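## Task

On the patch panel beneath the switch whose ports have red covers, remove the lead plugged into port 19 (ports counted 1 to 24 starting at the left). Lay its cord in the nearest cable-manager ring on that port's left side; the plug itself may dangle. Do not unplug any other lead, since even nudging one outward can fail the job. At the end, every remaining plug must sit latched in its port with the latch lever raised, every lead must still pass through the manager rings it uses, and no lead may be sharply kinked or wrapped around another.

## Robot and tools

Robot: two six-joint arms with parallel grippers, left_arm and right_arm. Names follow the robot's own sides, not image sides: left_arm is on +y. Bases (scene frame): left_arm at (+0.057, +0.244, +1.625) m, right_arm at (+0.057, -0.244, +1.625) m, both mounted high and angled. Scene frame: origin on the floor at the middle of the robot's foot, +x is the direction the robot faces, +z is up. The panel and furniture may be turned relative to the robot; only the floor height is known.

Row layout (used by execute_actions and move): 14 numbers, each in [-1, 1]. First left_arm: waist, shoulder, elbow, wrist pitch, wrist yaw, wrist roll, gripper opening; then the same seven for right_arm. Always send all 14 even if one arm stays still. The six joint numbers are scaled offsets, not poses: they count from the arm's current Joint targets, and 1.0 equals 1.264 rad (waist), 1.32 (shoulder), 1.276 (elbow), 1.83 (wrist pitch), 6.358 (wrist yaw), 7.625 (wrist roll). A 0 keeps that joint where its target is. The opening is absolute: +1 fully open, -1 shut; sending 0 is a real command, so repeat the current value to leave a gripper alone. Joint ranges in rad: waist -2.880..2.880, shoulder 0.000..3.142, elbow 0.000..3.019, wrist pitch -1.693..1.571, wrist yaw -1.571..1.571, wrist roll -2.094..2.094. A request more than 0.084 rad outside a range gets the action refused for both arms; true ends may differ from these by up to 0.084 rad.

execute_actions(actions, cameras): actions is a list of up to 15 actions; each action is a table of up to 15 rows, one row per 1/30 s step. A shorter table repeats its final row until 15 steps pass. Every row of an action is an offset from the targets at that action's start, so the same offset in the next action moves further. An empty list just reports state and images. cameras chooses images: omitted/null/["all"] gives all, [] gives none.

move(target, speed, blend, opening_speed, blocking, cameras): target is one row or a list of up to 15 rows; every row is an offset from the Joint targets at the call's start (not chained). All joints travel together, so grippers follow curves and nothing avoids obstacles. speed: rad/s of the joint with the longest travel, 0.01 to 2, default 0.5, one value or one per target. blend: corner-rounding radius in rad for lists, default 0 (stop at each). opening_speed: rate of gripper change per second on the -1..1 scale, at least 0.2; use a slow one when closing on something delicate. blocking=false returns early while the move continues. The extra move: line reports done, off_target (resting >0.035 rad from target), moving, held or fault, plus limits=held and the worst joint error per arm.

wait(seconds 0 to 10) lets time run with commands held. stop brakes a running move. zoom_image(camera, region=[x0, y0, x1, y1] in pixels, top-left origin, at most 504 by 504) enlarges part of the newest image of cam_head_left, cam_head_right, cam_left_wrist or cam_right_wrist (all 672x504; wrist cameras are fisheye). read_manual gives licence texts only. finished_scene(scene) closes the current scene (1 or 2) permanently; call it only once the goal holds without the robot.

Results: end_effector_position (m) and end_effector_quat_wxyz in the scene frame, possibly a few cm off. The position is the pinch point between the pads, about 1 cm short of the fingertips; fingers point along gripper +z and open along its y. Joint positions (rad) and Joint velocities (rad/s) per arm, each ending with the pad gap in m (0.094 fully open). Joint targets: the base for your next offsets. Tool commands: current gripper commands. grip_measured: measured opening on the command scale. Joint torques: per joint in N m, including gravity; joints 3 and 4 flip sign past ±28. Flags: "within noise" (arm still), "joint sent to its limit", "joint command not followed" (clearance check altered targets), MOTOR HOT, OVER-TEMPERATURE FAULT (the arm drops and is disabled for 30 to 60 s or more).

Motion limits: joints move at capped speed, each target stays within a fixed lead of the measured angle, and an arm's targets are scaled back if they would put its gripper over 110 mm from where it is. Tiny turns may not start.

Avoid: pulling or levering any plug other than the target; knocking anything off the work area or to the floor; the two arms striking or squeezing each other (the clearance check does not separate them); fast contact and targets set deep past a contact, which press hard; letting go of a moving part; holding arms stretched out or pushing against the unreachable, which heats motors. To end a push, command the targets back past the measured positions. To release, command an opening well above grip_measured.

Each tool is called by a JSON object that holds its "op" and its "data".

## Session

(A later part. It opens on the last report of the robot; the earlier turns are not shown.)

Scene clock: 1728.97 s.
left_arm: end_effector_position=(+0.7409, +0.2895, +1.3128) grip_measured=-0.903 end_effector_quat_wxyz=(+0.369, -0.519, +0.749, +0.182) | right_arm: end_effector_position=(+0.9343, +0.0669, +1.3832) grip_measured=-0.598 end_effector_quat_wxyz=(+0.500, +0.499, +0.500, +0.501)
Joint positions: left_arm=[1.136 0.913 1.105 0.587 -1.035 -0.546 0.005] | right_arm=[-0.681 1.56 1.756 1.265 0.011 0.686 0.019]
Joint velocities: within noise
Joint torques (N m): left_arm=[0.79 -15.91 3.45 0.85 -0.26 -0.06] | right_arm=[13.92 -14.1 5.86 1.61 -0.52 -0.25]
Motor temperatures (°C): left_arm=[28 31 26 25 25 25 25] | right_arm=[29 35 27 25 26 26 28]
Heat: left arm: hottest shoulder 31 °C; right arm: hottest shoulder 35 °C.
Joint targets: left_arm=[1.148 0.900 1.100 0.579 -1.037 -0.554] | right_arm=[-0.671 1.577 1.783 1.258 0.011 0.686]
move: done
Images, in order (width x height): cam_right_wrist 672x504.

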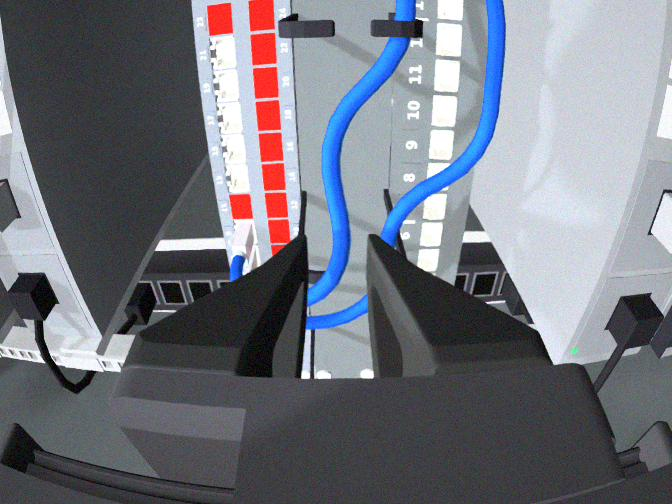

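{"op": "move", "data": {"target": [0,0,0,0,0,0,-0.9,0,0.0049,0.0269,-0.0152,0,0,-0.6], "speed": 0.06, "cameras": ["cam_right_wrist"]}}

{"op": "zoom_image", "data": {"camera": "cam_right_wrist", "region": [230, 130, 430, 330]}}

Scene clock: 1735.37 s.
left_arm: end_effector_position=(+0.7409, +0.2895, +1.3128) grip_measured=-0.903 end_effector_quat_wxyz=(+0.369, -0.519, +0.749, +0.182) | right_arm: end_effector_position=(+0.9451, +0.0649, +1.3851) grip_measured=-0.598 end_effector_quat_wxyz=(+0.501, +0.500, +0.498, +0.501)
Joint positions: left_arm=[1.136 0.913 1.105 0.587 -1.035 -0.546 0.005] | right_arm=[-0.681 1.564 1.79 1.238 0.011 0.686 0.019]
Joint velocities: within noise
Joint torques (N m): left_arm=[0.73 -15.74 3.51 0.94 -0.24 -0.08] | right_arm=[13.86 -13.98 6.09 1.52 -0.52 -0.25]
Motor temperatures (°C): left_arm=[28 31 26 25 25 25 25] | right_arm=[29 35 27 25 26 26 28]
Heat: left arm: hottest shoulder 31 °C; right arm: hottest shoulder 35 °C.
Joint targets: left_arm=[1.148 0.900 1.100 0.579 -1.037 -0.554] | right_arm=[-0.671 1.584 1.817 1.230 0.011 0.686]
move: done
Images, in order (width x height): cam_right_wrist 672x504.

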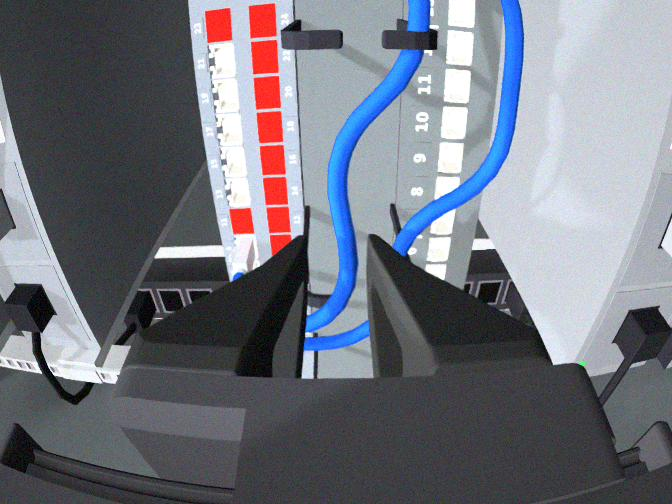

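Scaled by 2.520 from the camera's 672x504 image, which has a finer 960x720 frame.

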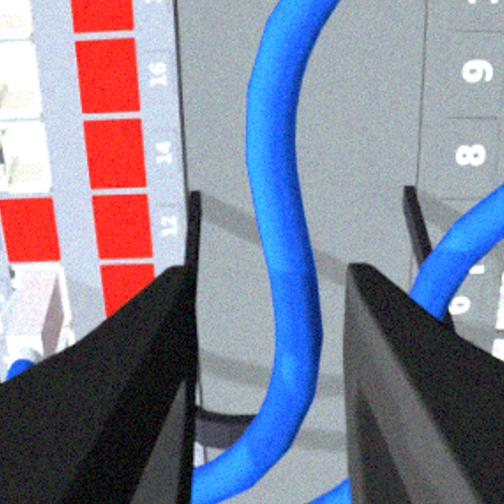

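{"op": "move", "data": {"target": [0,0,0,0,0,0,-0.9,0,0,0,0,0,0,-1], "opening_speed": 0.3, "cameras": ["cam_right_wrist"]}}

{"op": "zoom_image", "data": {"camera": "cam_right_wrist", "region": [230, 130, 430, 330]}}

Scene clock: 1745.30 s.
left_arm: end_effector_position=(+0.7409, +0.2895, +1.3128) grip_measured=-0.903 end_effector_quat_wxyz=(+0.369, -0.519, +0.749, +0.182) | right_arm: end_effector_position=(+0.9441, +0.0669, +1.3834) grip_measured=-0.995 end_effector_quat_wxyz=(+0.499, +0.499, +0.500, +0.501)
Joint positions: left_arm=[1.136 0.913 1.105 0.587 -1.035 -0.546 0.005] | right_arm=[-0.681 1.567 1.791 1.236 0.011 0.686 0]
Joint velocities: within noise
Joint torques (N m): left_arm=[0.67 -15.56 3.4 0.92 -0.25 -0.09] | right_arm=[13.98 -14.33 6.04 1.63 -0.52 -0.25]
Motor temperatures (°C): left_arm=[28 31 26 25 25 25 25] | right_arm=[29 35 28 25 26 26 27]
Heat: left arm: hottest shoulder 31 °C; right arm: hottest shoulder 35 °C.
Joint targets: left_arm=[1.148 0.900 1.100 0.579 -1.037 -0.554] | right_arm=[-0.671 1.584 1.817 1.230 0.011 0.686]
move: done
Images, in order (width x height): cam_right_wrist 672x504.

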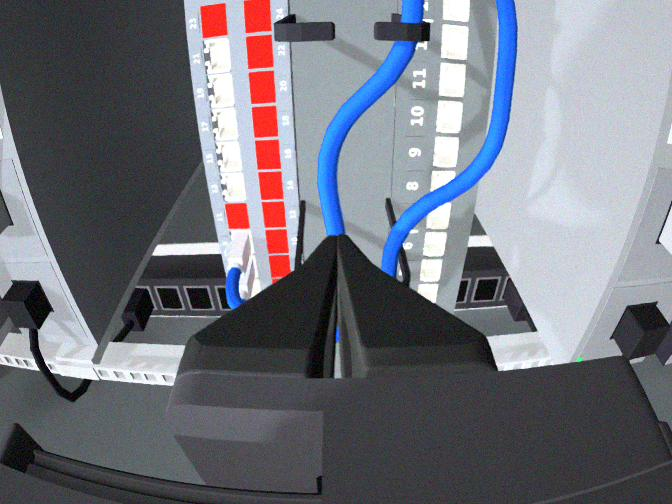

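Scaled by 2.520 from the camera's 672x504 image, which has a finer 960x720 frame.

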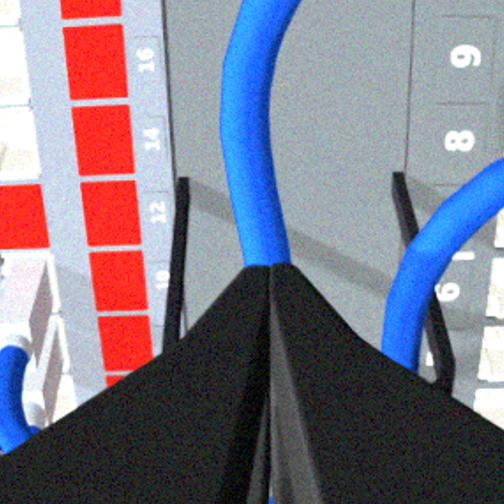

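{"op": "move", "data": {"target": [[0,0,0,0,0,0,-0.9,0,0,0,0,0,0,-0.6],[0,0,0,0,0,0,-0.9,0,0.0055,0.0277,-0.0153,0,0,-0.6]], "speed": 0.06, "cameras": ["cam_right_wrist"]}}

{"op": "zoom_image", "data": {"camera": "cam_right_wrist", "region": [230, 130, 430, 330]}}

Scene clock: 1752.00 s.
left_arm: end_effector_position=(+0.7409, +0.2895, +1.3128) grip_measured=-0.903 end_effector_quat_wxyz=(+0.369, -0.519, +0.749, +0.182) | right_arm: end_effector_position=(+0.9547, +0.0646, +1.3855) grip_measured=-0.602 end_effector_quat_wxyz=(+0.500, +0.500, +0.499, +0.501)
Joint positions: left_arm=[1.136 0.913 1.105 0.587 -1.035 -0.546 0.005] | right_arm=[-0.681 1.571 1.824 1.21 0.011 0.686 0.019]
Joint velocities: within noise
Joint torques (N m): left_arm=[0.97 -15.91 3.43 0.81 -0.25 -0.06] | right_arm=[13.86 -14.39 6.34 1.54 -0.52 -0.25]
Motor temperatures (°C): left_arm=[28 31 26 25 25 25 25] | right_arm=[29 35 28 25 26 26 27]
Heat: left arm: hottest shoulder 31 °C; right arm: hottest shoulder 35 °C.
Joint targets: left_arm=[1.148 0.900 1.100 0.579 -1.037 -0.554] | right_arm=[-0.671 1.591 1.853 1.202 0.011 0.686]
move: done
Images, in order (width x height): cam_right_wrist 672x504.

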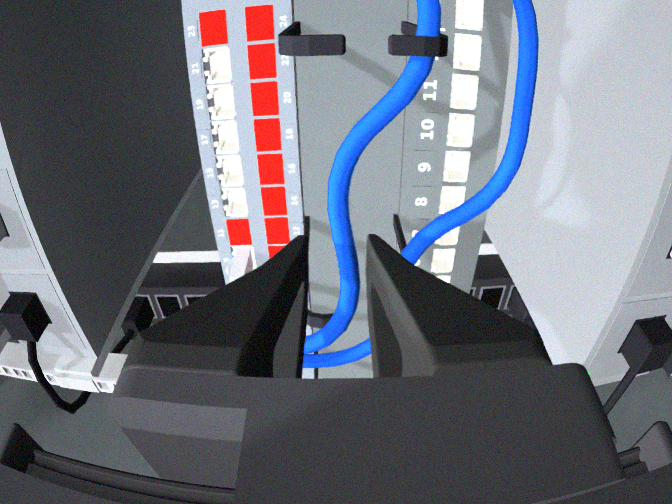

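Scaled by 2.520 from the camera's 672x504 image, which has a finer 960x720 frame.

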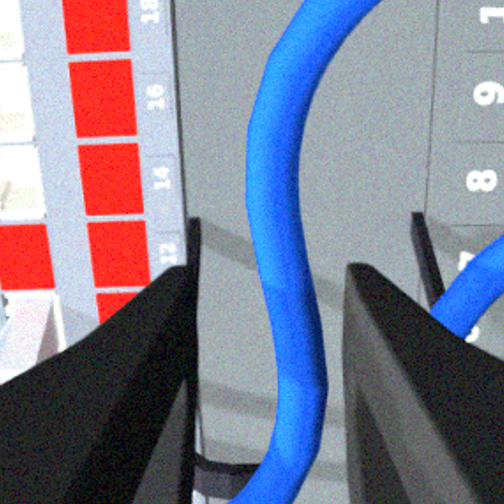

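{"op": "move", "data": {"target": [0,0,0,0,0,0,-0.9,0,0,0,0,0,0,-1], "opening_speed": 0.3, "cameras": ["cam_right_wrist"]}}

{"op": "zoom_image", "data": {"camera": "cam_right_wrist", "region": [230, 130, 430, 330]}}

Scene clock: 1758.70 s.
left_arm: end_effector_position=(+0.7409, +0.2895, +1.3128) grip_measured=-0.903 end_effector_quat_wxyz=(+0.369, -0.519, +0.749, +0.182) | right_arm: end_effector_position=(+0.9536, +0.0667, +1.3837) grip_measured=-0.915 end_effector_quat_wxyz=(+0.499, +0.499, +0.500, +0.501)
Joint positions: left_arm=[1.136 0.913 1.105 0.587 -1.035 -0.546 0.005] | right_arm=[-0.681 1.574 1.825 1.208 0.011 0.686 0.004]
Joint velocities: within noise
Joint torques (N m): left_arm=[0.79 -16.03 3.49 0.81 -0.24 -0.06] | right_arm=[13.92 -14.74 6.3 1.66 -0.53 -0.25]
Motor temperatures (°C): left_arm=[28 31 26 25 25 25 25] | right_arm=[29 35 28 25 26 26 28]
Heat: left arm: hottest shoulder 31 °C; right arm: hottest shoulder 35 °C.
Joint targets: left_arm=[1.148 0.900 1.100 0.579 -1.037 -0.554] | right_arm=[-0.671 1.591 1.853 1.202 0.011 0.686]
move: done
Images, in order (width x height): cam_right_wrist 672x504.

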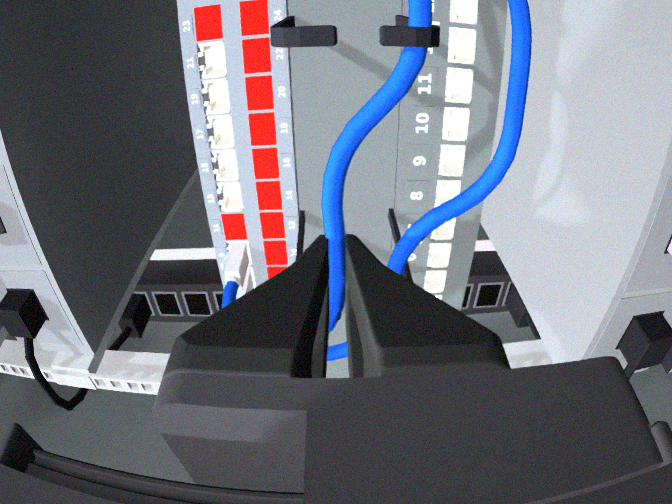

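Scaled by 2.520 from the camera's 672x504 image, which has a finer 960x720 frame.

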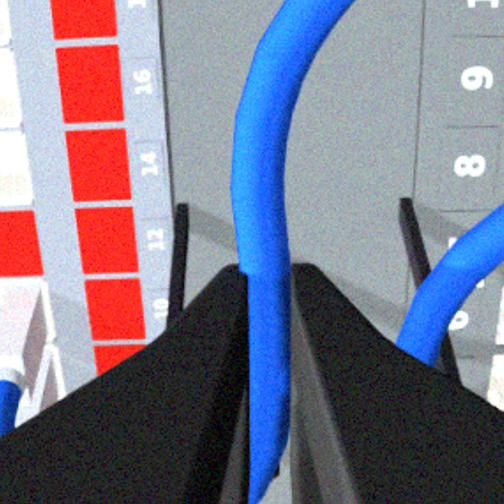

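{"op": "move", "data": {"target": [0,0,0,0,0,0,-0.9,-0.0396,0.0136,-0.0415,0.0333,0,0.0045,-1], "speed": 0.06, "cameras": ["cam_right_wrist"]}}

{"op": "zoom_image", "data": {"camera": "cam_right_wrist", "region": [230, 130, 430, 330]}}

Scene clock: 1770.83 s.
left_arm: end_effector_position=(+0.7409, +0.2895, +1.3128) grip_measured=-0.903 end_effector_quat_wxyz=(+0.369, -0.519, +0.749, +0.182) | right_arm: end_effector_position=(+0.9464, +0.0661, +1.3820) grip_measured=-0.916 end_effector_quat_wxyz=(+0.503, +0.503, +0.489, +0.505)
Joint positions: left_arm=[1.136 0.913 1.105 0.587 -1.035 -0.546 0.005] | right_arm=[-0.685 1.583 1.814 1.249 0.009 0.705 0.004]
Joint velocities: within noise
Joint torques (N m): left_arm=[1.08 -16.15 3.44 0.8 -0.26 -0.09] | right_arm=[9.88 -13.74 2.3 2.3 -0.42 -0.09]
Motor temperatures (°C): left_arm=[28 31 26 25 25 25 25] | right_arm=[29 35 28 25 26 26 28]
Heat: left arm: hottest shoulder 31 °C; right arm: hottest shoulder 35 °C.
Joint targets: left_arm=[1.148 0.900 1.100 0.579 -1.037 -0.554] | right_arm=[-0.721 1.609 1.800 1.263 0.011 0.720]
move: off_target (right_arm); right_arm: the waist is farthest, 0.036 rad from its target
Images, in order (width x height): cam_right_wrist 672x504.

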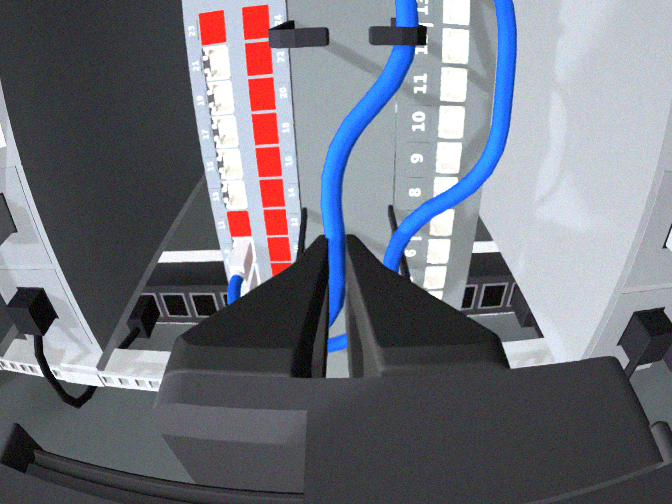

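Scaled by 2.520 from the camera's 672x504 image, which has a finer 960x720 frame.

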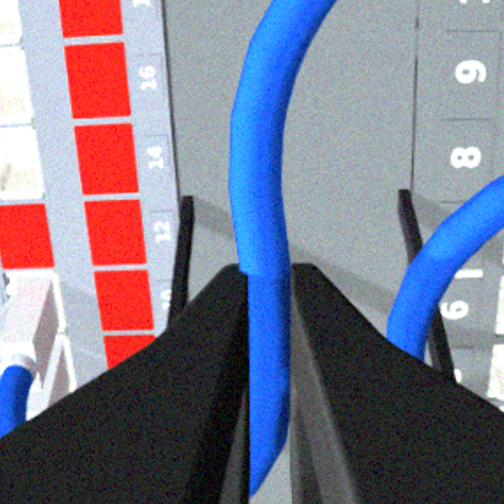

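{"op": "move", "data": {"target": [0,0,0,0,0,0,-0.9,-0.012,0,0,0,0,0,-1], "speed": 0.06, "cameras": ["cam_right_wrist"]}}

{"op": "zoom_image", "data": {"camera": "cam_right_wrist", "region": [230, 130, 430, 330]}}

Scene clock: 1775.37 s.
left_arm: end_effector_position=(+0.7409, +0.2895, +1.3128) grip_measured=-0.903 end_effector_quat_wxyz=(+0.369, -0.519, +0.749, +0.182) | right_arm: end_effector_position=(+0.9462, +0.0636, +1.3790) grip_measured=-0.916 end_effector_quat_wxyz=(+0.505, +0.500, +0.491, +0.504)
Joint positions: left_arm=[1.136 0.913 1.105 0.587 -1.035 -0.546 0.005] | right_arm=[-0.695 1.583 1.814 1.25 0.005 0.707 0.004]
Joint velocities: within noise
Joint torques (N m): left_arm=[0.91 -15.79 3.47 0.9 -0.27 -0.07] | right_arm=[9.35 -14.1 2.43 2.3 -0.26 -0.11]
Motor temperatures (°C): left_arm=[28 31 26 25 25 25 25] | right_arm=[29 35 28 25 26 26 29]
Heat: left arm: hottest shoulder 31 °C; right arm: hottest shoulder 35 °C.
Joint targets: left_arm=[1.148 0.900 1.100 0.579 -1.037 -0.554] | right_arm=[-0.736 1.609 1.800 1.263 0.011 0.721]
move: off_target (right_arm); right_arm: the waist is farthest, 0.042 rad from its target
Images, in order (width x height): cam_right_wrist 672x504.

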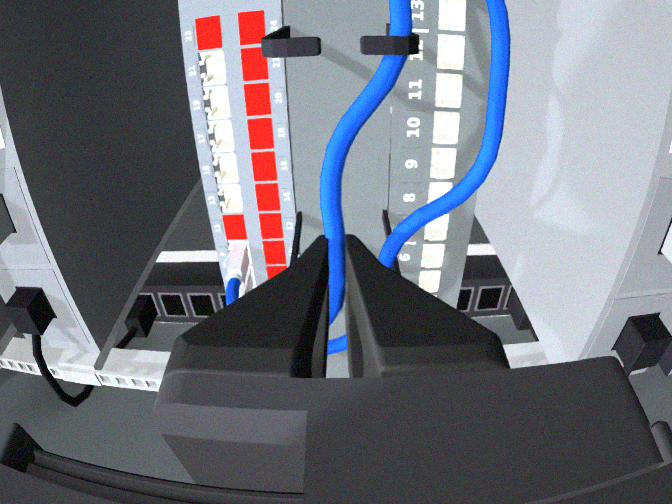

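Scaled by 2.520 from the camera's 672x504 image, which has a finer 960x720 frame.

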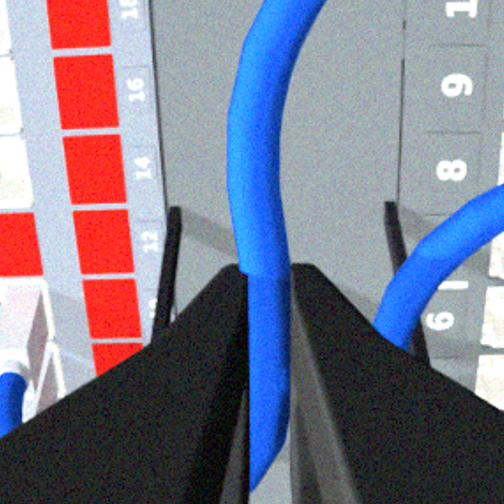

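{"op": "move", "data": {"target": [0,0,0,0,0,0,-0.9,-0.014,0,0,0,0,0,-1], "speed": 0.06, "cameras": []}}

Scene clock: 1786.37 s.
left_arm: end_effector_position=(+0.7409, +0.2895, +1.3128) grip_measured=-0.903 end_effector_quat_wxyz=(+0.369, -0.519, +0.749, +0.182) | right_arm: end_effector_position=(+0.9462, +0.0615, +1.3770) grip_measured=-0.916 end_effector_quat_wxyz=(+0.507, +0.496, +0.492, +0.505)
Joint positions: left_arm=[1.136 0.913 1.105 0.587 -1.035 -0.546 0.005] | right_arm=[-0.703 1.583 1.814 1.251 -0.002 0.708 0.004]
Joint velocities: within noise
Joint torques (N m): left_arm=[0.79 -15.91 3.43 0.84 -0.25 -0.07] | right_arm=[8.41 -13.98 2.39 2.35 -0.01 -0.15]
Motor temperatures (°C): left_arm=[28 31 26 25 25 25 25] | right_arm=[29 35 28 25 26 26 29]
Heat: left arm: hottest shoulder 31 °C; right arm: hottest shoulder 35 °C.
Joint targets: left_arm=[1.148 0.900 1.100 0.579 -1.037 -0.554] | right_arm=[-0.754 1.609 1.800 1.263 0.011 0.721]
move: off_target (right_arm); right_arm: the waist is farthest, 0.051 rad from its target
No camera images: "cameras" was empty.

{"op": "move", "data": {"target": [0,0,0,0,0,0,-0.9,0.0269,0.0083,0.0274,-0.0098,0,0,-1], "speed": 0.06, "cameras": ["cam_right_wrist"]}}

{"op": "zoom_image", "data": {"camera": "cam_right_wrist", "region": [230, 130, 430, 330]}}

Scene clock: 1798.50 s.
left_arm: end_effector_position=(+0.7409, +0.2895, +1.3128) grip_measured=-0.903 end_effector_quat_wxyz=(+0.369, -0.519, +0.749, +0.182) | right_arm: end_effector_position=(+0.9483, +0.0607, +1.3779) grip_measured=-0.916 end_effector_quat_wxyz=(+0.509, +0.496, +0.489, +0.505)
Joint positions: left_arm=[1.136 0.913 1.105 0.587 -1.035 -0.546 0.005] | right_arm=[-0.703 1.586 1.823 1.252 -0.002 0.709 0.004]
Joint velocities: within noise
Joint torques (N m): left_arm=[1.03 -15.79 3.51 0.81 -0.23 -0.07] | right_arm=[11.34 -13.86 4.85 1.62 0.01 -0.14]
Motor temperatures (°C): left_arm=[28 31 26 25 25 25 25] | right_arm=[29 35 28 25 26 26 29]
Heat: left arm: hottest shoulder 31 °C; right arm: hottest shoulder 35 °C.
Joint targets: left_arm=[1.148 0.900 1.100 0.579 -1.037 -0.554] | right_arm=[-0.719 1.620 1.835 1.245 0.012 0.721]
move: done
Images, in order (width x height): cam_right_wrist 672x504.

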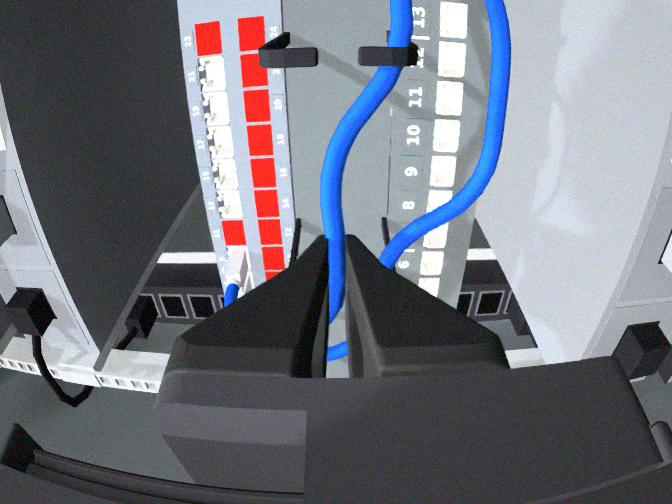

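Scaled by 2.520 from the camera's 672x504 image, which has a finer 960x720 frame.

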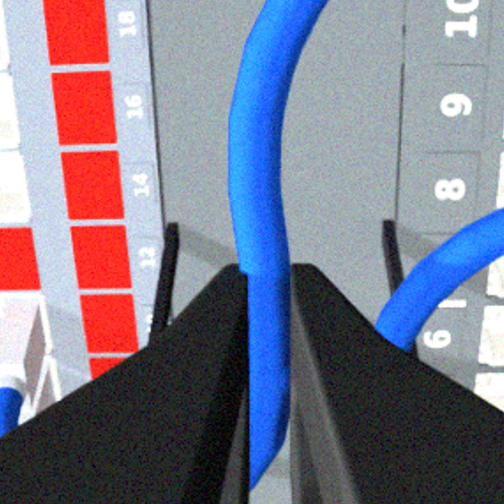

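{"op": "move", "data": {"target": [0,0,0,0,0,0,-0.9,0.0079,0.0118,0.0180,-0.0175,0,0,-1], "speed": 0.06, "cameras": []}}

Scene clock: 1808.73 s.
left_arm: end_effector_position=(+0.7409, +0.2895, +1.3128) grip_measured=-0.903 end_effector_quat_wxyz=(+0.369, -0.519, +0.749, +0.182) | right_arm: end_effector_position=(+0.9516, +0.0659, +1.3735) grip_measured=-0.916 end_effector_quat_wxyz=(+0.504, +0.496, +0.494, +0.505)
Joint positions: left_arm=[1.136 0.913 1.105 0.587 -1.035 -0.546 0.005] | right_arm=[-0.703 1.599 1.845 1.227 -0.002 0.709 0.004]
Joint velocities: within noise
Joint torques (N m): left_arm=[0.32 -15.79 3.48 0.73 -0.25 -0.13] | right_arm=[12.57 -13.27 4.86 1.4 0.02 -0.15]
Motor temperatures (°C): left_arm=[28 31 26 25 25 25 25] | right_arm=[29 35 28 25 26 26 29]
Heat: left arm: hottest shoulder 31 °C; right arm: hottest shoulder 35 °C.
Joint targets: left_arm=[1.148 0.900 1.100 0.579 -1.037 -0.554] | right_arm=[-0.709 1.635 1.858 1.213 0.012 0.721]
move: off_target (right_arm); right_arm: the shoulder is farthest, 0.037 rad from its target
No camera images: "cameras" was empty.

{"op": "move", "data": {"target": [0,0,0,0,0,0,-0.9,0.004,0.0205,0.0784,-0.0400,0,0,-1], "speed": 0.06, "cameras": ["cam_right_wrist"]}}

{"op": "zoom_image", "data": {"camera": "cam_right_wrist", "region": [230, 130, 430, 330]}}

Scene clock: 1814.90 s.
left_arm: end_effector_position=(+0.7409, +0.2895, +1.3128) grip_measured=-0.903 end_effector_quat_wxyz=(+0.369, -0.519, +0.749, +0.182) | right_arm: end_effector_position=(+0.9690, +0.0702, +1.3683) grip_measured=-0.916 end_effector_quat_wxyz=(+0.500, +0.499, +0.498, +0.503)
Joint positions: left_arm=[1.136 0.913 1.105 0.587 -1.035 -0.546 0.005] | right_arm=[-0.703 1.629 1.928 1.164 0.006 0.709 0.004]
Joint velocities: within noise
Joint torques (N m): left_arm=[0.73 -16.03 3.52 0.9 -0.22 -0.08] | right_arm=[13.22 -13.86 6.8 1.02 -0.3 -0.16]
Motor temperatures (°C): left_arm=[28 31 26 25 25 25 25] | right_arm=[29 34 28 25 26 26 30]
Heat: left arm: hottest shoulder 31 °C; right arm: hottest shoulder 34 °C.
Joint targets: left_arm=[1.148 0.900 1.100 0.579 -1.037 -0.554] | right_arm=[-0.704 1.662 1.958 1.140 0.011 0.721]
move: done
Images, in order (width x height): cam_right_wrist 672x504.

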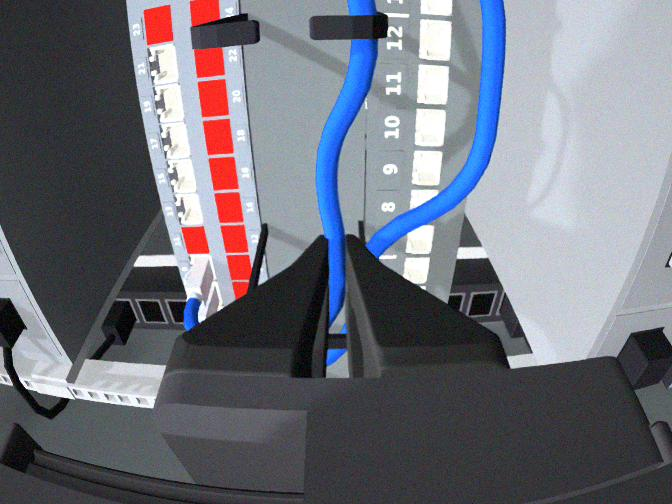

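Scaled by 2.520 from the camera's 672x504 image, which has a finer 960x720 frame.

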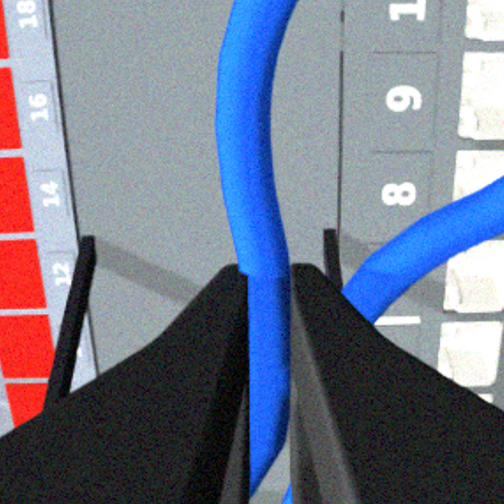

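{"op": "zoom_image", "data": {"camera": "cam_right_wrist", "region": [290, 260, 410, 380]}}

Scaled by 4.200 from the camera's 672x504 image, which has a finer 960x720 frame.

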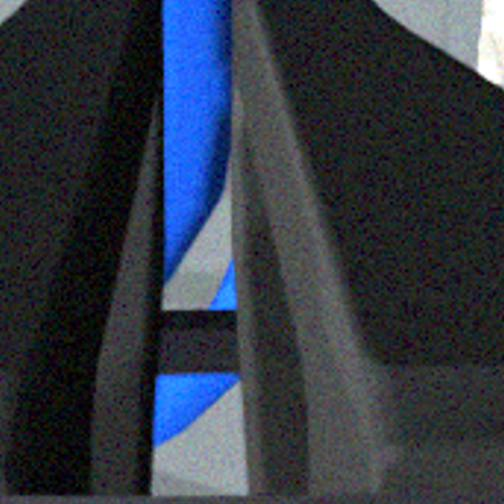

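{"op": "move", "data": {"target": [0.2979,0.0652,-0.0345,0.4369,0.2451,0.0833,-0.9,0,0,0,0,0,0,-1], "speed": 0.5}}

{"op": "zoom_image", "data": {"camera": "cam_left_wrist", "region": [280, 60, 480, 260]}}

Scene clock: 1847.80 s.
left_arm: end_effector_position=(+0.8197, +0.2011, +1.4202) grip_measured=-0.903 end_effector_quat_wxyz=(+0.689, +0.159, +0.690, -0.156) | right_arm: end_effector_position=(+0.9691, +0.0703, +1.3682) grip_measured=-0.916 end_effector_quat_wxyz=(+0.500, +0.499, +0.498, +0.503)
Joint positions: left_arm=[1.512 0.968 1.061 1.362 0.519 0.072 0.005] | right_arm=[-0.703 1.629 1.929 1.163 0.006 0.709 0.004]
Joint velocities: within noise
Joint torques (N m): left_arm=[1.55 -14.8 3.22 2.24 0.16 0.06] | right_arm=[13.27 -13.98 6.8 0.98 -0.31 -0.16]
Motor temperatures (°C): left_arm=[28 32 26 25 25 25 25] | right_arm=[29 34 28 25 26 26 30]
Heat: left arm: hottest shoulder 32 °C; right arm: hottest shoulder 34 °C.
Joint targets: left_arm=[1.525 0.986 1.056 1.379 0.521 0.081] | right_arm=[-0.704 1.663 1.958 1.140 0.011 0.721]
move: done

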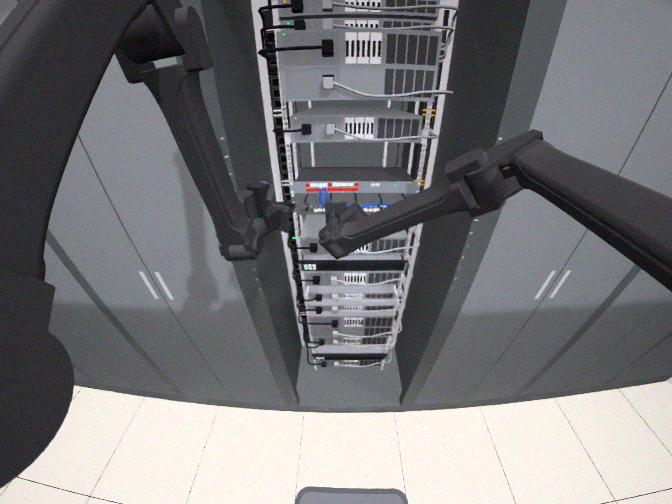

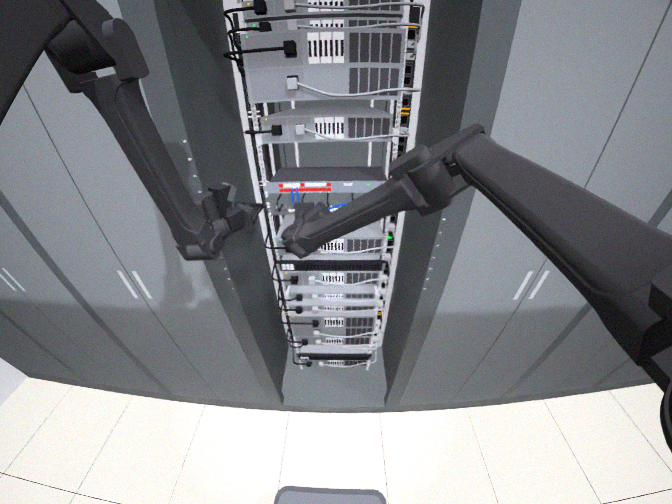

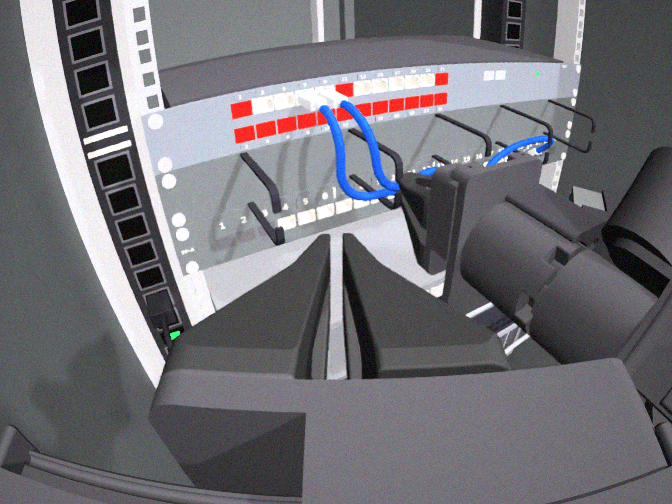

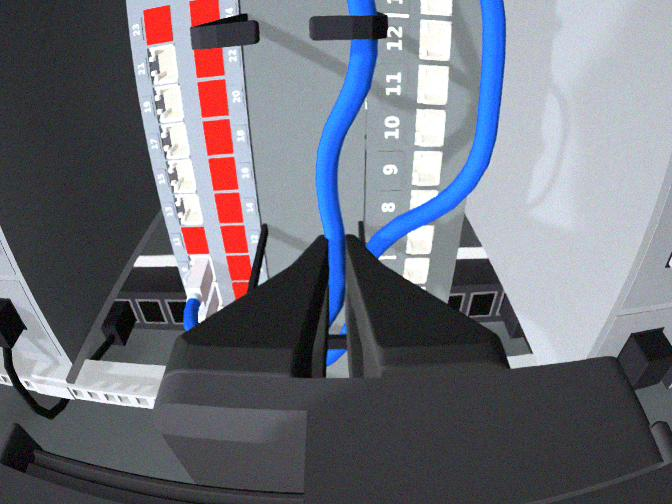

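Scaled by 2.520 from the camera's 672x504 image, which has a finer 960x720 frame.

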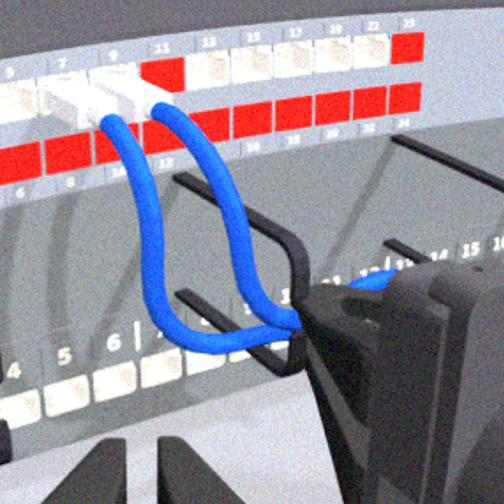

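{"op": "zoom_image", "data": {"camera": "cam_left_wrist", "region": [350, 120, 430, 220]}}

Scaled by 5.040 from the camera's 672x504 image, which has a finer 960x720 frame.

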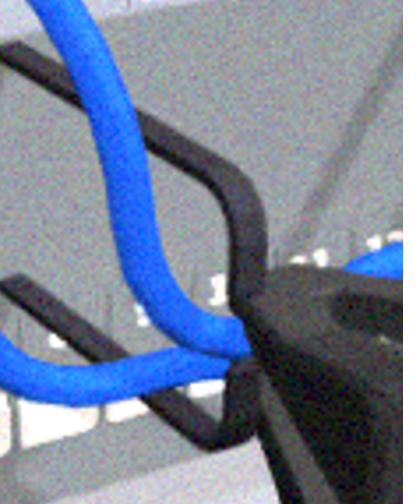

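{"op": "move", "data": {"target": [0,0,0,0,0,0,-0.9,0,0,0,0,0,0,-0.8], "opening_speed": 0.2, "cameras": ["cam_left_wrist"]}}

{"op": "zoom_image", "data": {"camera": "cam_left_wrist", "region": [350, 120, 430, 220]}}

Scene clock: 1855.13 s.
left_arm: end_effector_position=(+0.8197, +0.2012, +1.4203) grip_measured=-0.903 end_effector_quat_wxyz=(+0.689, +0.159, +0.690, -0.155) | right_arm: end_effector_position=(+0.9702, +0.0696, +1.3688) grip_measured=-0.804 end_effector_quat_wxyz=(+0.501, +0.499, +0.498, +0.503)
Joint positions: left_arm=[1.513 0.968 1.061 1.362 0.519 0.073 0.005] | right_arm=[-0.703 1.629 1.932 1.162 0.006 0.709 0.009]
Joint velocities: within noise
Joint torques (N m): left_arm=[1.55 -14.8 3.28 2.24 0.16 0.1] | right_arm=[13.33 -13.86 6.52 1.01 -0.28 -0.15]
Motor temperatures (°C): left_arm=[28 32 26 25 25 25 25] | right_arm=[29 34 28 25 26 26 30]
Heat: left arm: hottest shoulder 32 °C; right arm: hottest shoulder 34 °C.
Joint targets: left_arm=[1.525 0.986 1.056 1.379 0.521 0.081] | right_arm=[-0.704 1.662 1.958 1.140 0.012 0.721]
move: done
Images, in order (width x height): cam_left_wrist 672x504.

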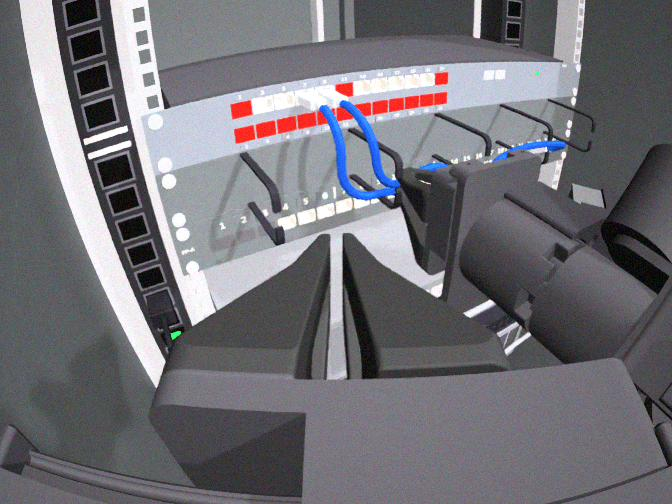

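Scaled by 5.040 from the camera's 672x504 image, which has a finer 960x720 frame.

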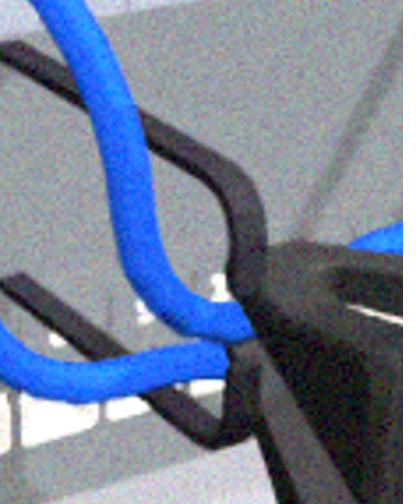

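{"op": "move", "data": {"target": [[0,0,0,0,0,0,-0.9,0,0,0,0,0,0,-0.6],[0,0,0,0,0,0,-0.9,0,-0.0515,-0.0933,0.0557,0,0,-0.6]], "opening_speed": 0.2, "speed": 0.1, "cameras": ["cam_left_wrist","cam_right_wrist"]}}

{"op": "zoom_image", "data": {"camera": "cam_left_wrist", "region": [350, 120, 430, 220]}}

Scene clock: 1865.73 s.
left_arm: end_effector_position=(+0.8197, +0.2012, +1.4203) grip_measured=-0.903 end_effector_quat_wxyz=(+0.689, +0.159, +0.690, -0.155) | right_arm: end_effector_position=(+0.9470, +0.0717, +1.3661) grip_measured=-0.602 end_effector_quat_wxyz=(+0.500, +0.500, +0.498, +0.502)
Joint positions: left_arm=[1.513 0.968 1.061 1.362 0.519 0.073 0.005] | right_arm=[-0.703 1.611 1.847 1.227 0.008 0.71 0.019]
Joint velocities: within noise
Joint torques (N m): left_arm=[1.85 -14.74 3.22 2.24 0.11 0.1] | right_arm=[13.27 -17.79 2.96 2.47 -0.37 -0.14]
Motor temperatures (°C): left_arm=[28 32 26 25 25 25 25] | right_arm=[29 34 29 25 26 26 29]
Heat: left arm: hottest shoulder 32 °C; right arm: hottest shoulder 34 °C.
Joint targets: left_arm=[1.525 0.986 1.056 1.379 0.521 0.081] | right_arm=[-0.704 1.594 1.839 1.241 0.011 0.721]
move: done
Images, in order (width x height): cam_left_wrist 672x504, cam_right_wrist 672x504.

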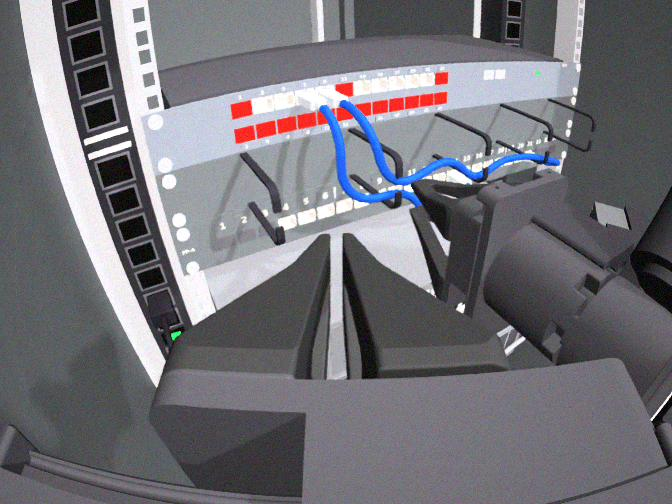

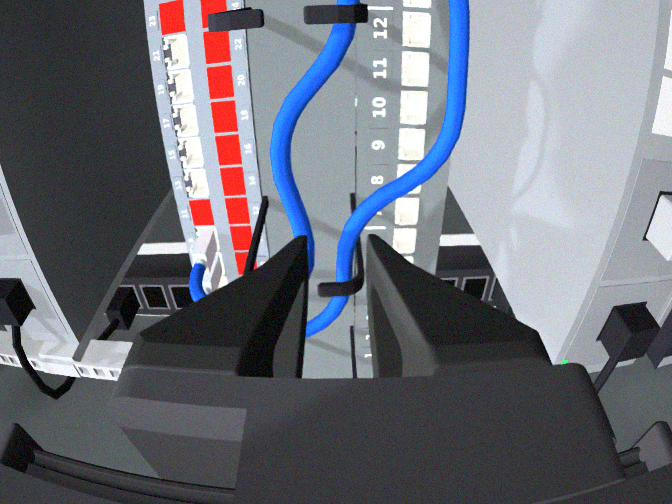

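Scaled by 5.040 from the camera's 672x504 image, which has a finer 960x720 frame.

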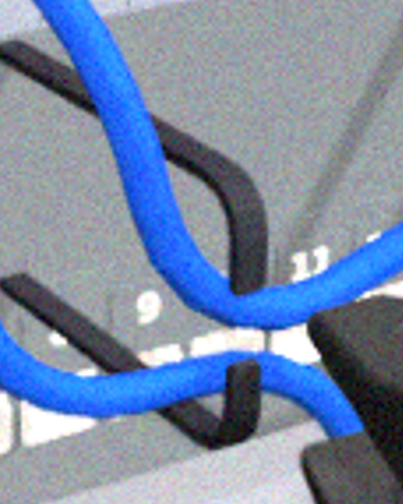

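{"op": "move", "data": {"target": [0,0,0,0,0,0,-0.9,0,-0.0712,-0.2421,0.1192,0,0,-0.6], "speed": 0.2, "cameras": ["cam_left_wrist","cam_right_wrist"]}}

{"op": "zoom_image", "data": {"camera": "cam_left_wrist", "region": [350, 120, 430, 220]}}

{"op": "zoom_image", "data": {"camera": "cam_right_wrist", "region": [280, 140, 420, 280]}}

Scene clock: 1874.53 s.
left_arm: end_effector_position=(+0.8197, +0.2013, +1.4202) grip_measured=-0.903 end_effector_quat_wxyz=(+0.689, +0.160, +0.690, -0.155) | right_arm: end_effector_position=(+0.8681, +0.0600, +1.3748) grip_measured=-0.602 end_effector_quat_wxyz=(+0.499, +0.500, +0.499, +0.502)
Joint positions: left_arm=[1.513 0.968 1.061 1.362 0.519 0.073 0.005] | right_arm=[-0.703 1.522 1.538 1.445 0.008 0.71 0.019]
Joint velocities: within noise
Joint torques (N m): left_arm=[1.55 -14.68 3.22 2.15 0.16 0.05] | right_arm=[12.16 -16.56 1.44 2.56 -0.39 -0.15]
Motor temperatures (°C): left_arm=[28 32 26 25 25 25 25] | right_arm=[29 35 28 25 26 26 29]
Heat: left arm: hottest shoulder 32 °C; right arm: hottest shoulder 35 °C.
Joint targets: left_arm=[1.525 0.986 1.056 1.379 0.521 0.081] | right_arm=[-0.704 1.500 1.530 1.460 0.011 0.721]
move: done
Images, in order (width x height): cam_left_wrist 672x504, cam_right_wrist 672x504.

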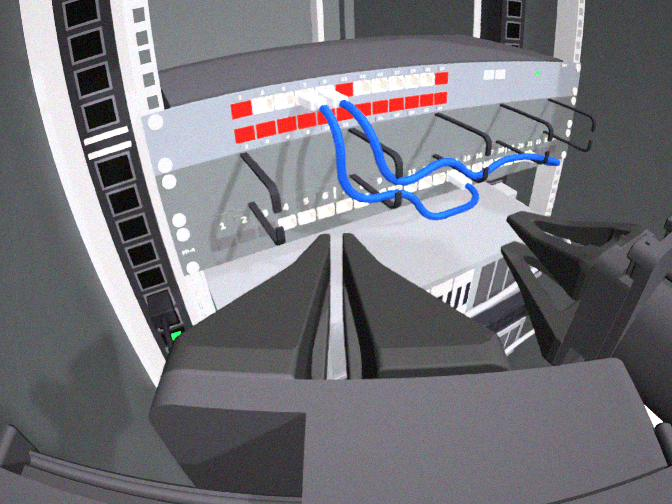

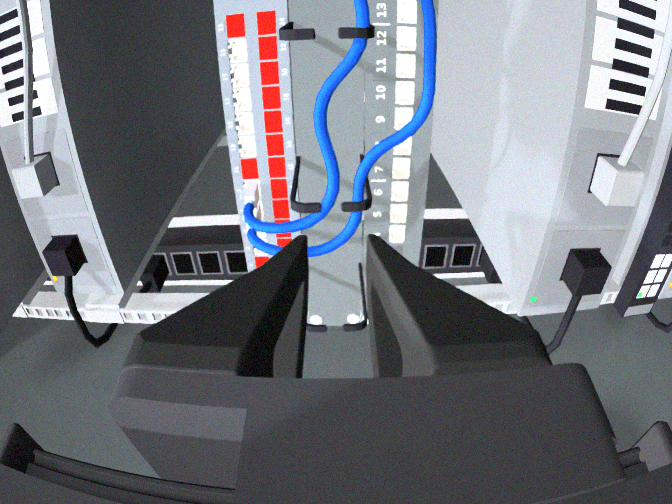

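Scaled by 5.040 from the camera's 672x504 image, which has a finer 960x720 frame.

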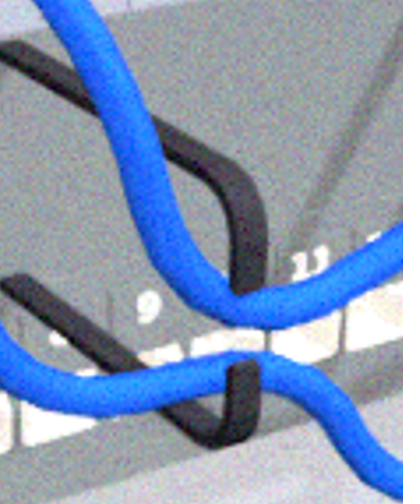

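Scaled by 3.600 from the camera's 672x504 image, which has a finer 960x720 frame.

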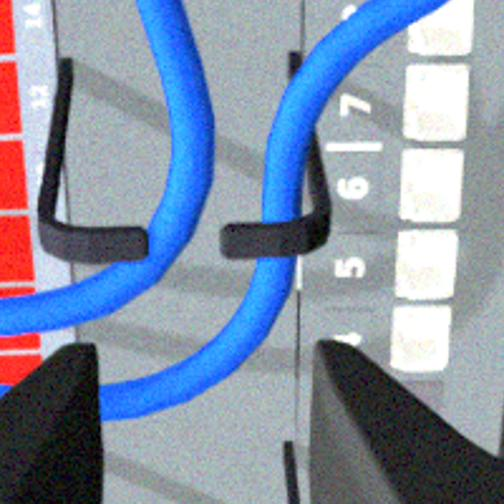

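{"op": "zoom_image", "data": {"camera": "cam_right_wrist", "region": [285, 180, 355, 240]}}

{"op": "zoom_image", "data": {"camera": "cam_left_wrist", "region": [380, 150, 430, 200]}}

Scaled by 7.200 from the camera's 672x504 image, which has a finer 960x720 frame.

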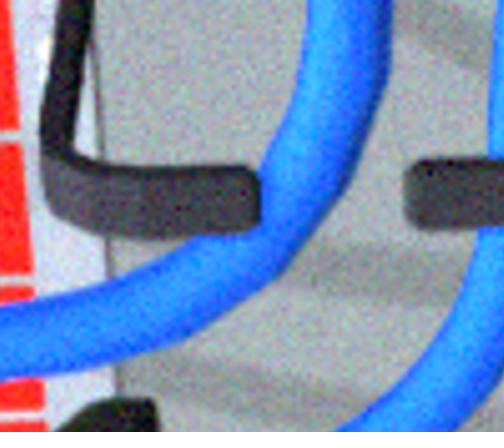

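Scaled by 10.080 from the camera's 672x504 image, which has a finer 960x720 frame.

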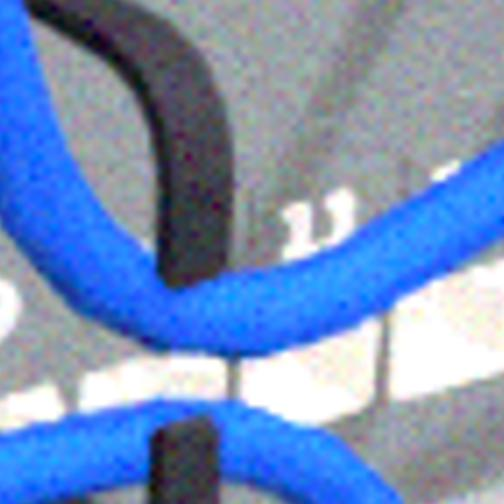

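{"op": "move", "data": {"target": [0,0,0,0,0,0,-0.9,0.0293,0.0591,0.1850,-0.0956,0,-0.004,-0.6], "speed": 0.12, "cameras": ["cam_right_wrist"]}}

{"op": "zoom_image", "data": {"camera": "cam_right_wrist", "region": [230, 180, 430, 380]}}

{"op": "zoom_image", "data": {"camera": "cam_left_wrist", "region": [350, 120, 430, 220]}}

Scene clock: 1898.77 s.
left_arm: end_effector_position=(+0.8197, +0.2013, +1.4202) grip_measured=-0.903 end_effector_quat_wxyz=(+0.689, +0.160, +0.690, -0.155) | right_arm: end_effector_position=(+0.9290, +0.0609, +1.3789) grip_measured=-0.602 end_effector_quat_wxyz=(+0.504, +0.500, +0.494, +0.502)
Joint positions: left_arm=[1.513 0.968 1.061 1.362 0.519 0.073 0.005] | right_arm=[-0.697 1.559 1.74 1.293 0.008 0.705 0.019]
Joint velocities: within noise
Joint torques (N m): left_arm=[1.61 -14.92 3.23 2.3 0.16 0.07] | right_arm=[15.38 -14.33 5.71 1.55 -0.4 -0.39]
Motor temperatures (°C): left_arm=[28 32 26 25 25 25 25] | right_arm=[30 35 28 25 26 26 29]
Heat: left arm: hottest shoulder 32 °C; right arm: hottest shoulder 35 °C.
Joint targets: left_arm=[1.525 0.986 1.056 1.379 0.521 0.081] | right_arm=[-0.668 1.579 1.766 1.285 0.011 0.690]
move: done
Images, in order (width x height): cam_right_wrist 672x504.

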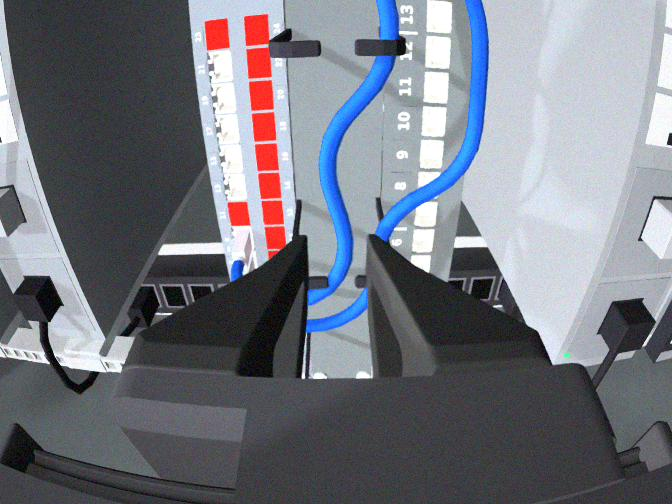

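Scaled by 2.520 from the camera's 672x504 image, which has a finer 960x720 frame.

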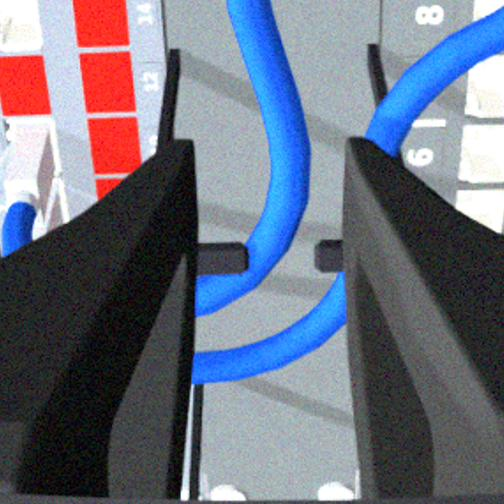

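This scene's latest camera images include none from cam_left_wrist. They are from: cam_right_wrist. cam_left_wrist's image comes with the result of a call that names it in "cameras".

{"op": "move", "data": {"target": [0,0,0,0,0,0,-0.9,0.0063,0.0212,0.0886,-0.0494,0,0,-0.6], "speed": 0.06, "cameras": ["cam_right_wrist"]}}

{"op": "zoom_image", "data": {"camera": "cam_right_wrist", "region": [230, 180, 430, 380]}}

Scene clock: 1916.83 s.
left_arm: end_effector_position=(+0.8197, +0.2013, +1.4202) grip_measured=-0.903 end_effector_quat_wxyz=(+0.689, +0.160, +0.690, -0.155) | right_arm: end_effector_position=(+0.9578, +0.0653, +1.3800) grip_measured=-0.602 end_effector_quat_wxyz=(+0.499, +0.501, +0.496, +0.504)
Joint positions: left_arm=[1.513 0.968 1.061 1.362 0.519 0.073 0.005] | right_arm=[-0.69 1.587 1.85 1.202 0.008 0.704 0.019]
Joint velocities: within noise
Joint torques (N m): left_arm=[1.38 -14.86 3.12 2.19 0.14 0.08] | right_arm=[15.79 -14.62 6.5 1.61 -0.39 -0.38]
Motor temperatures (°C): left_arm=[28 32 26 25 25 25 25] | right_arm=[30 35 28 25 26 26 29]
Heat: left arm: hottest shoulder 32 °C; right arm: hottest shoulder 35 °C.
Joint targets: left_arm=[1.525 0.986 1.056 1.379 0.521 0.081] | right_arm=[-0.660 1.606 1.879 1.194 0.011 0.690]
move: done
Images, in order (width x height): cam_right_wrist 672x504.

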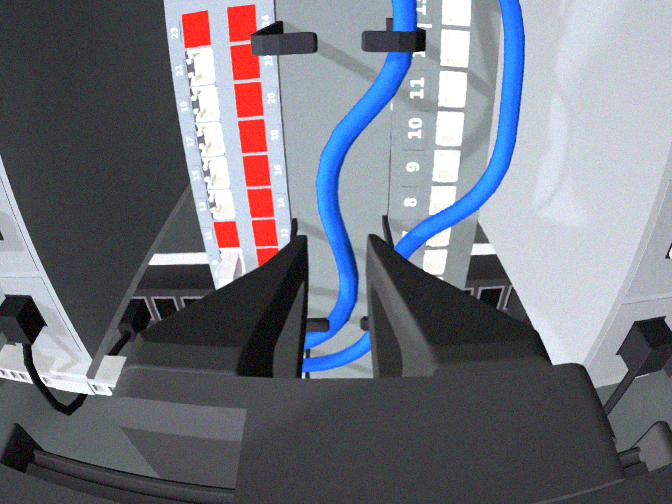

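Scaled by 2.520 from the camera's 672x504 image, which has a finer 960x720 frame.

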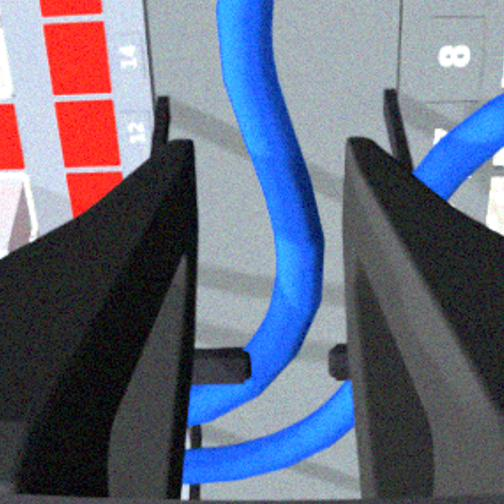

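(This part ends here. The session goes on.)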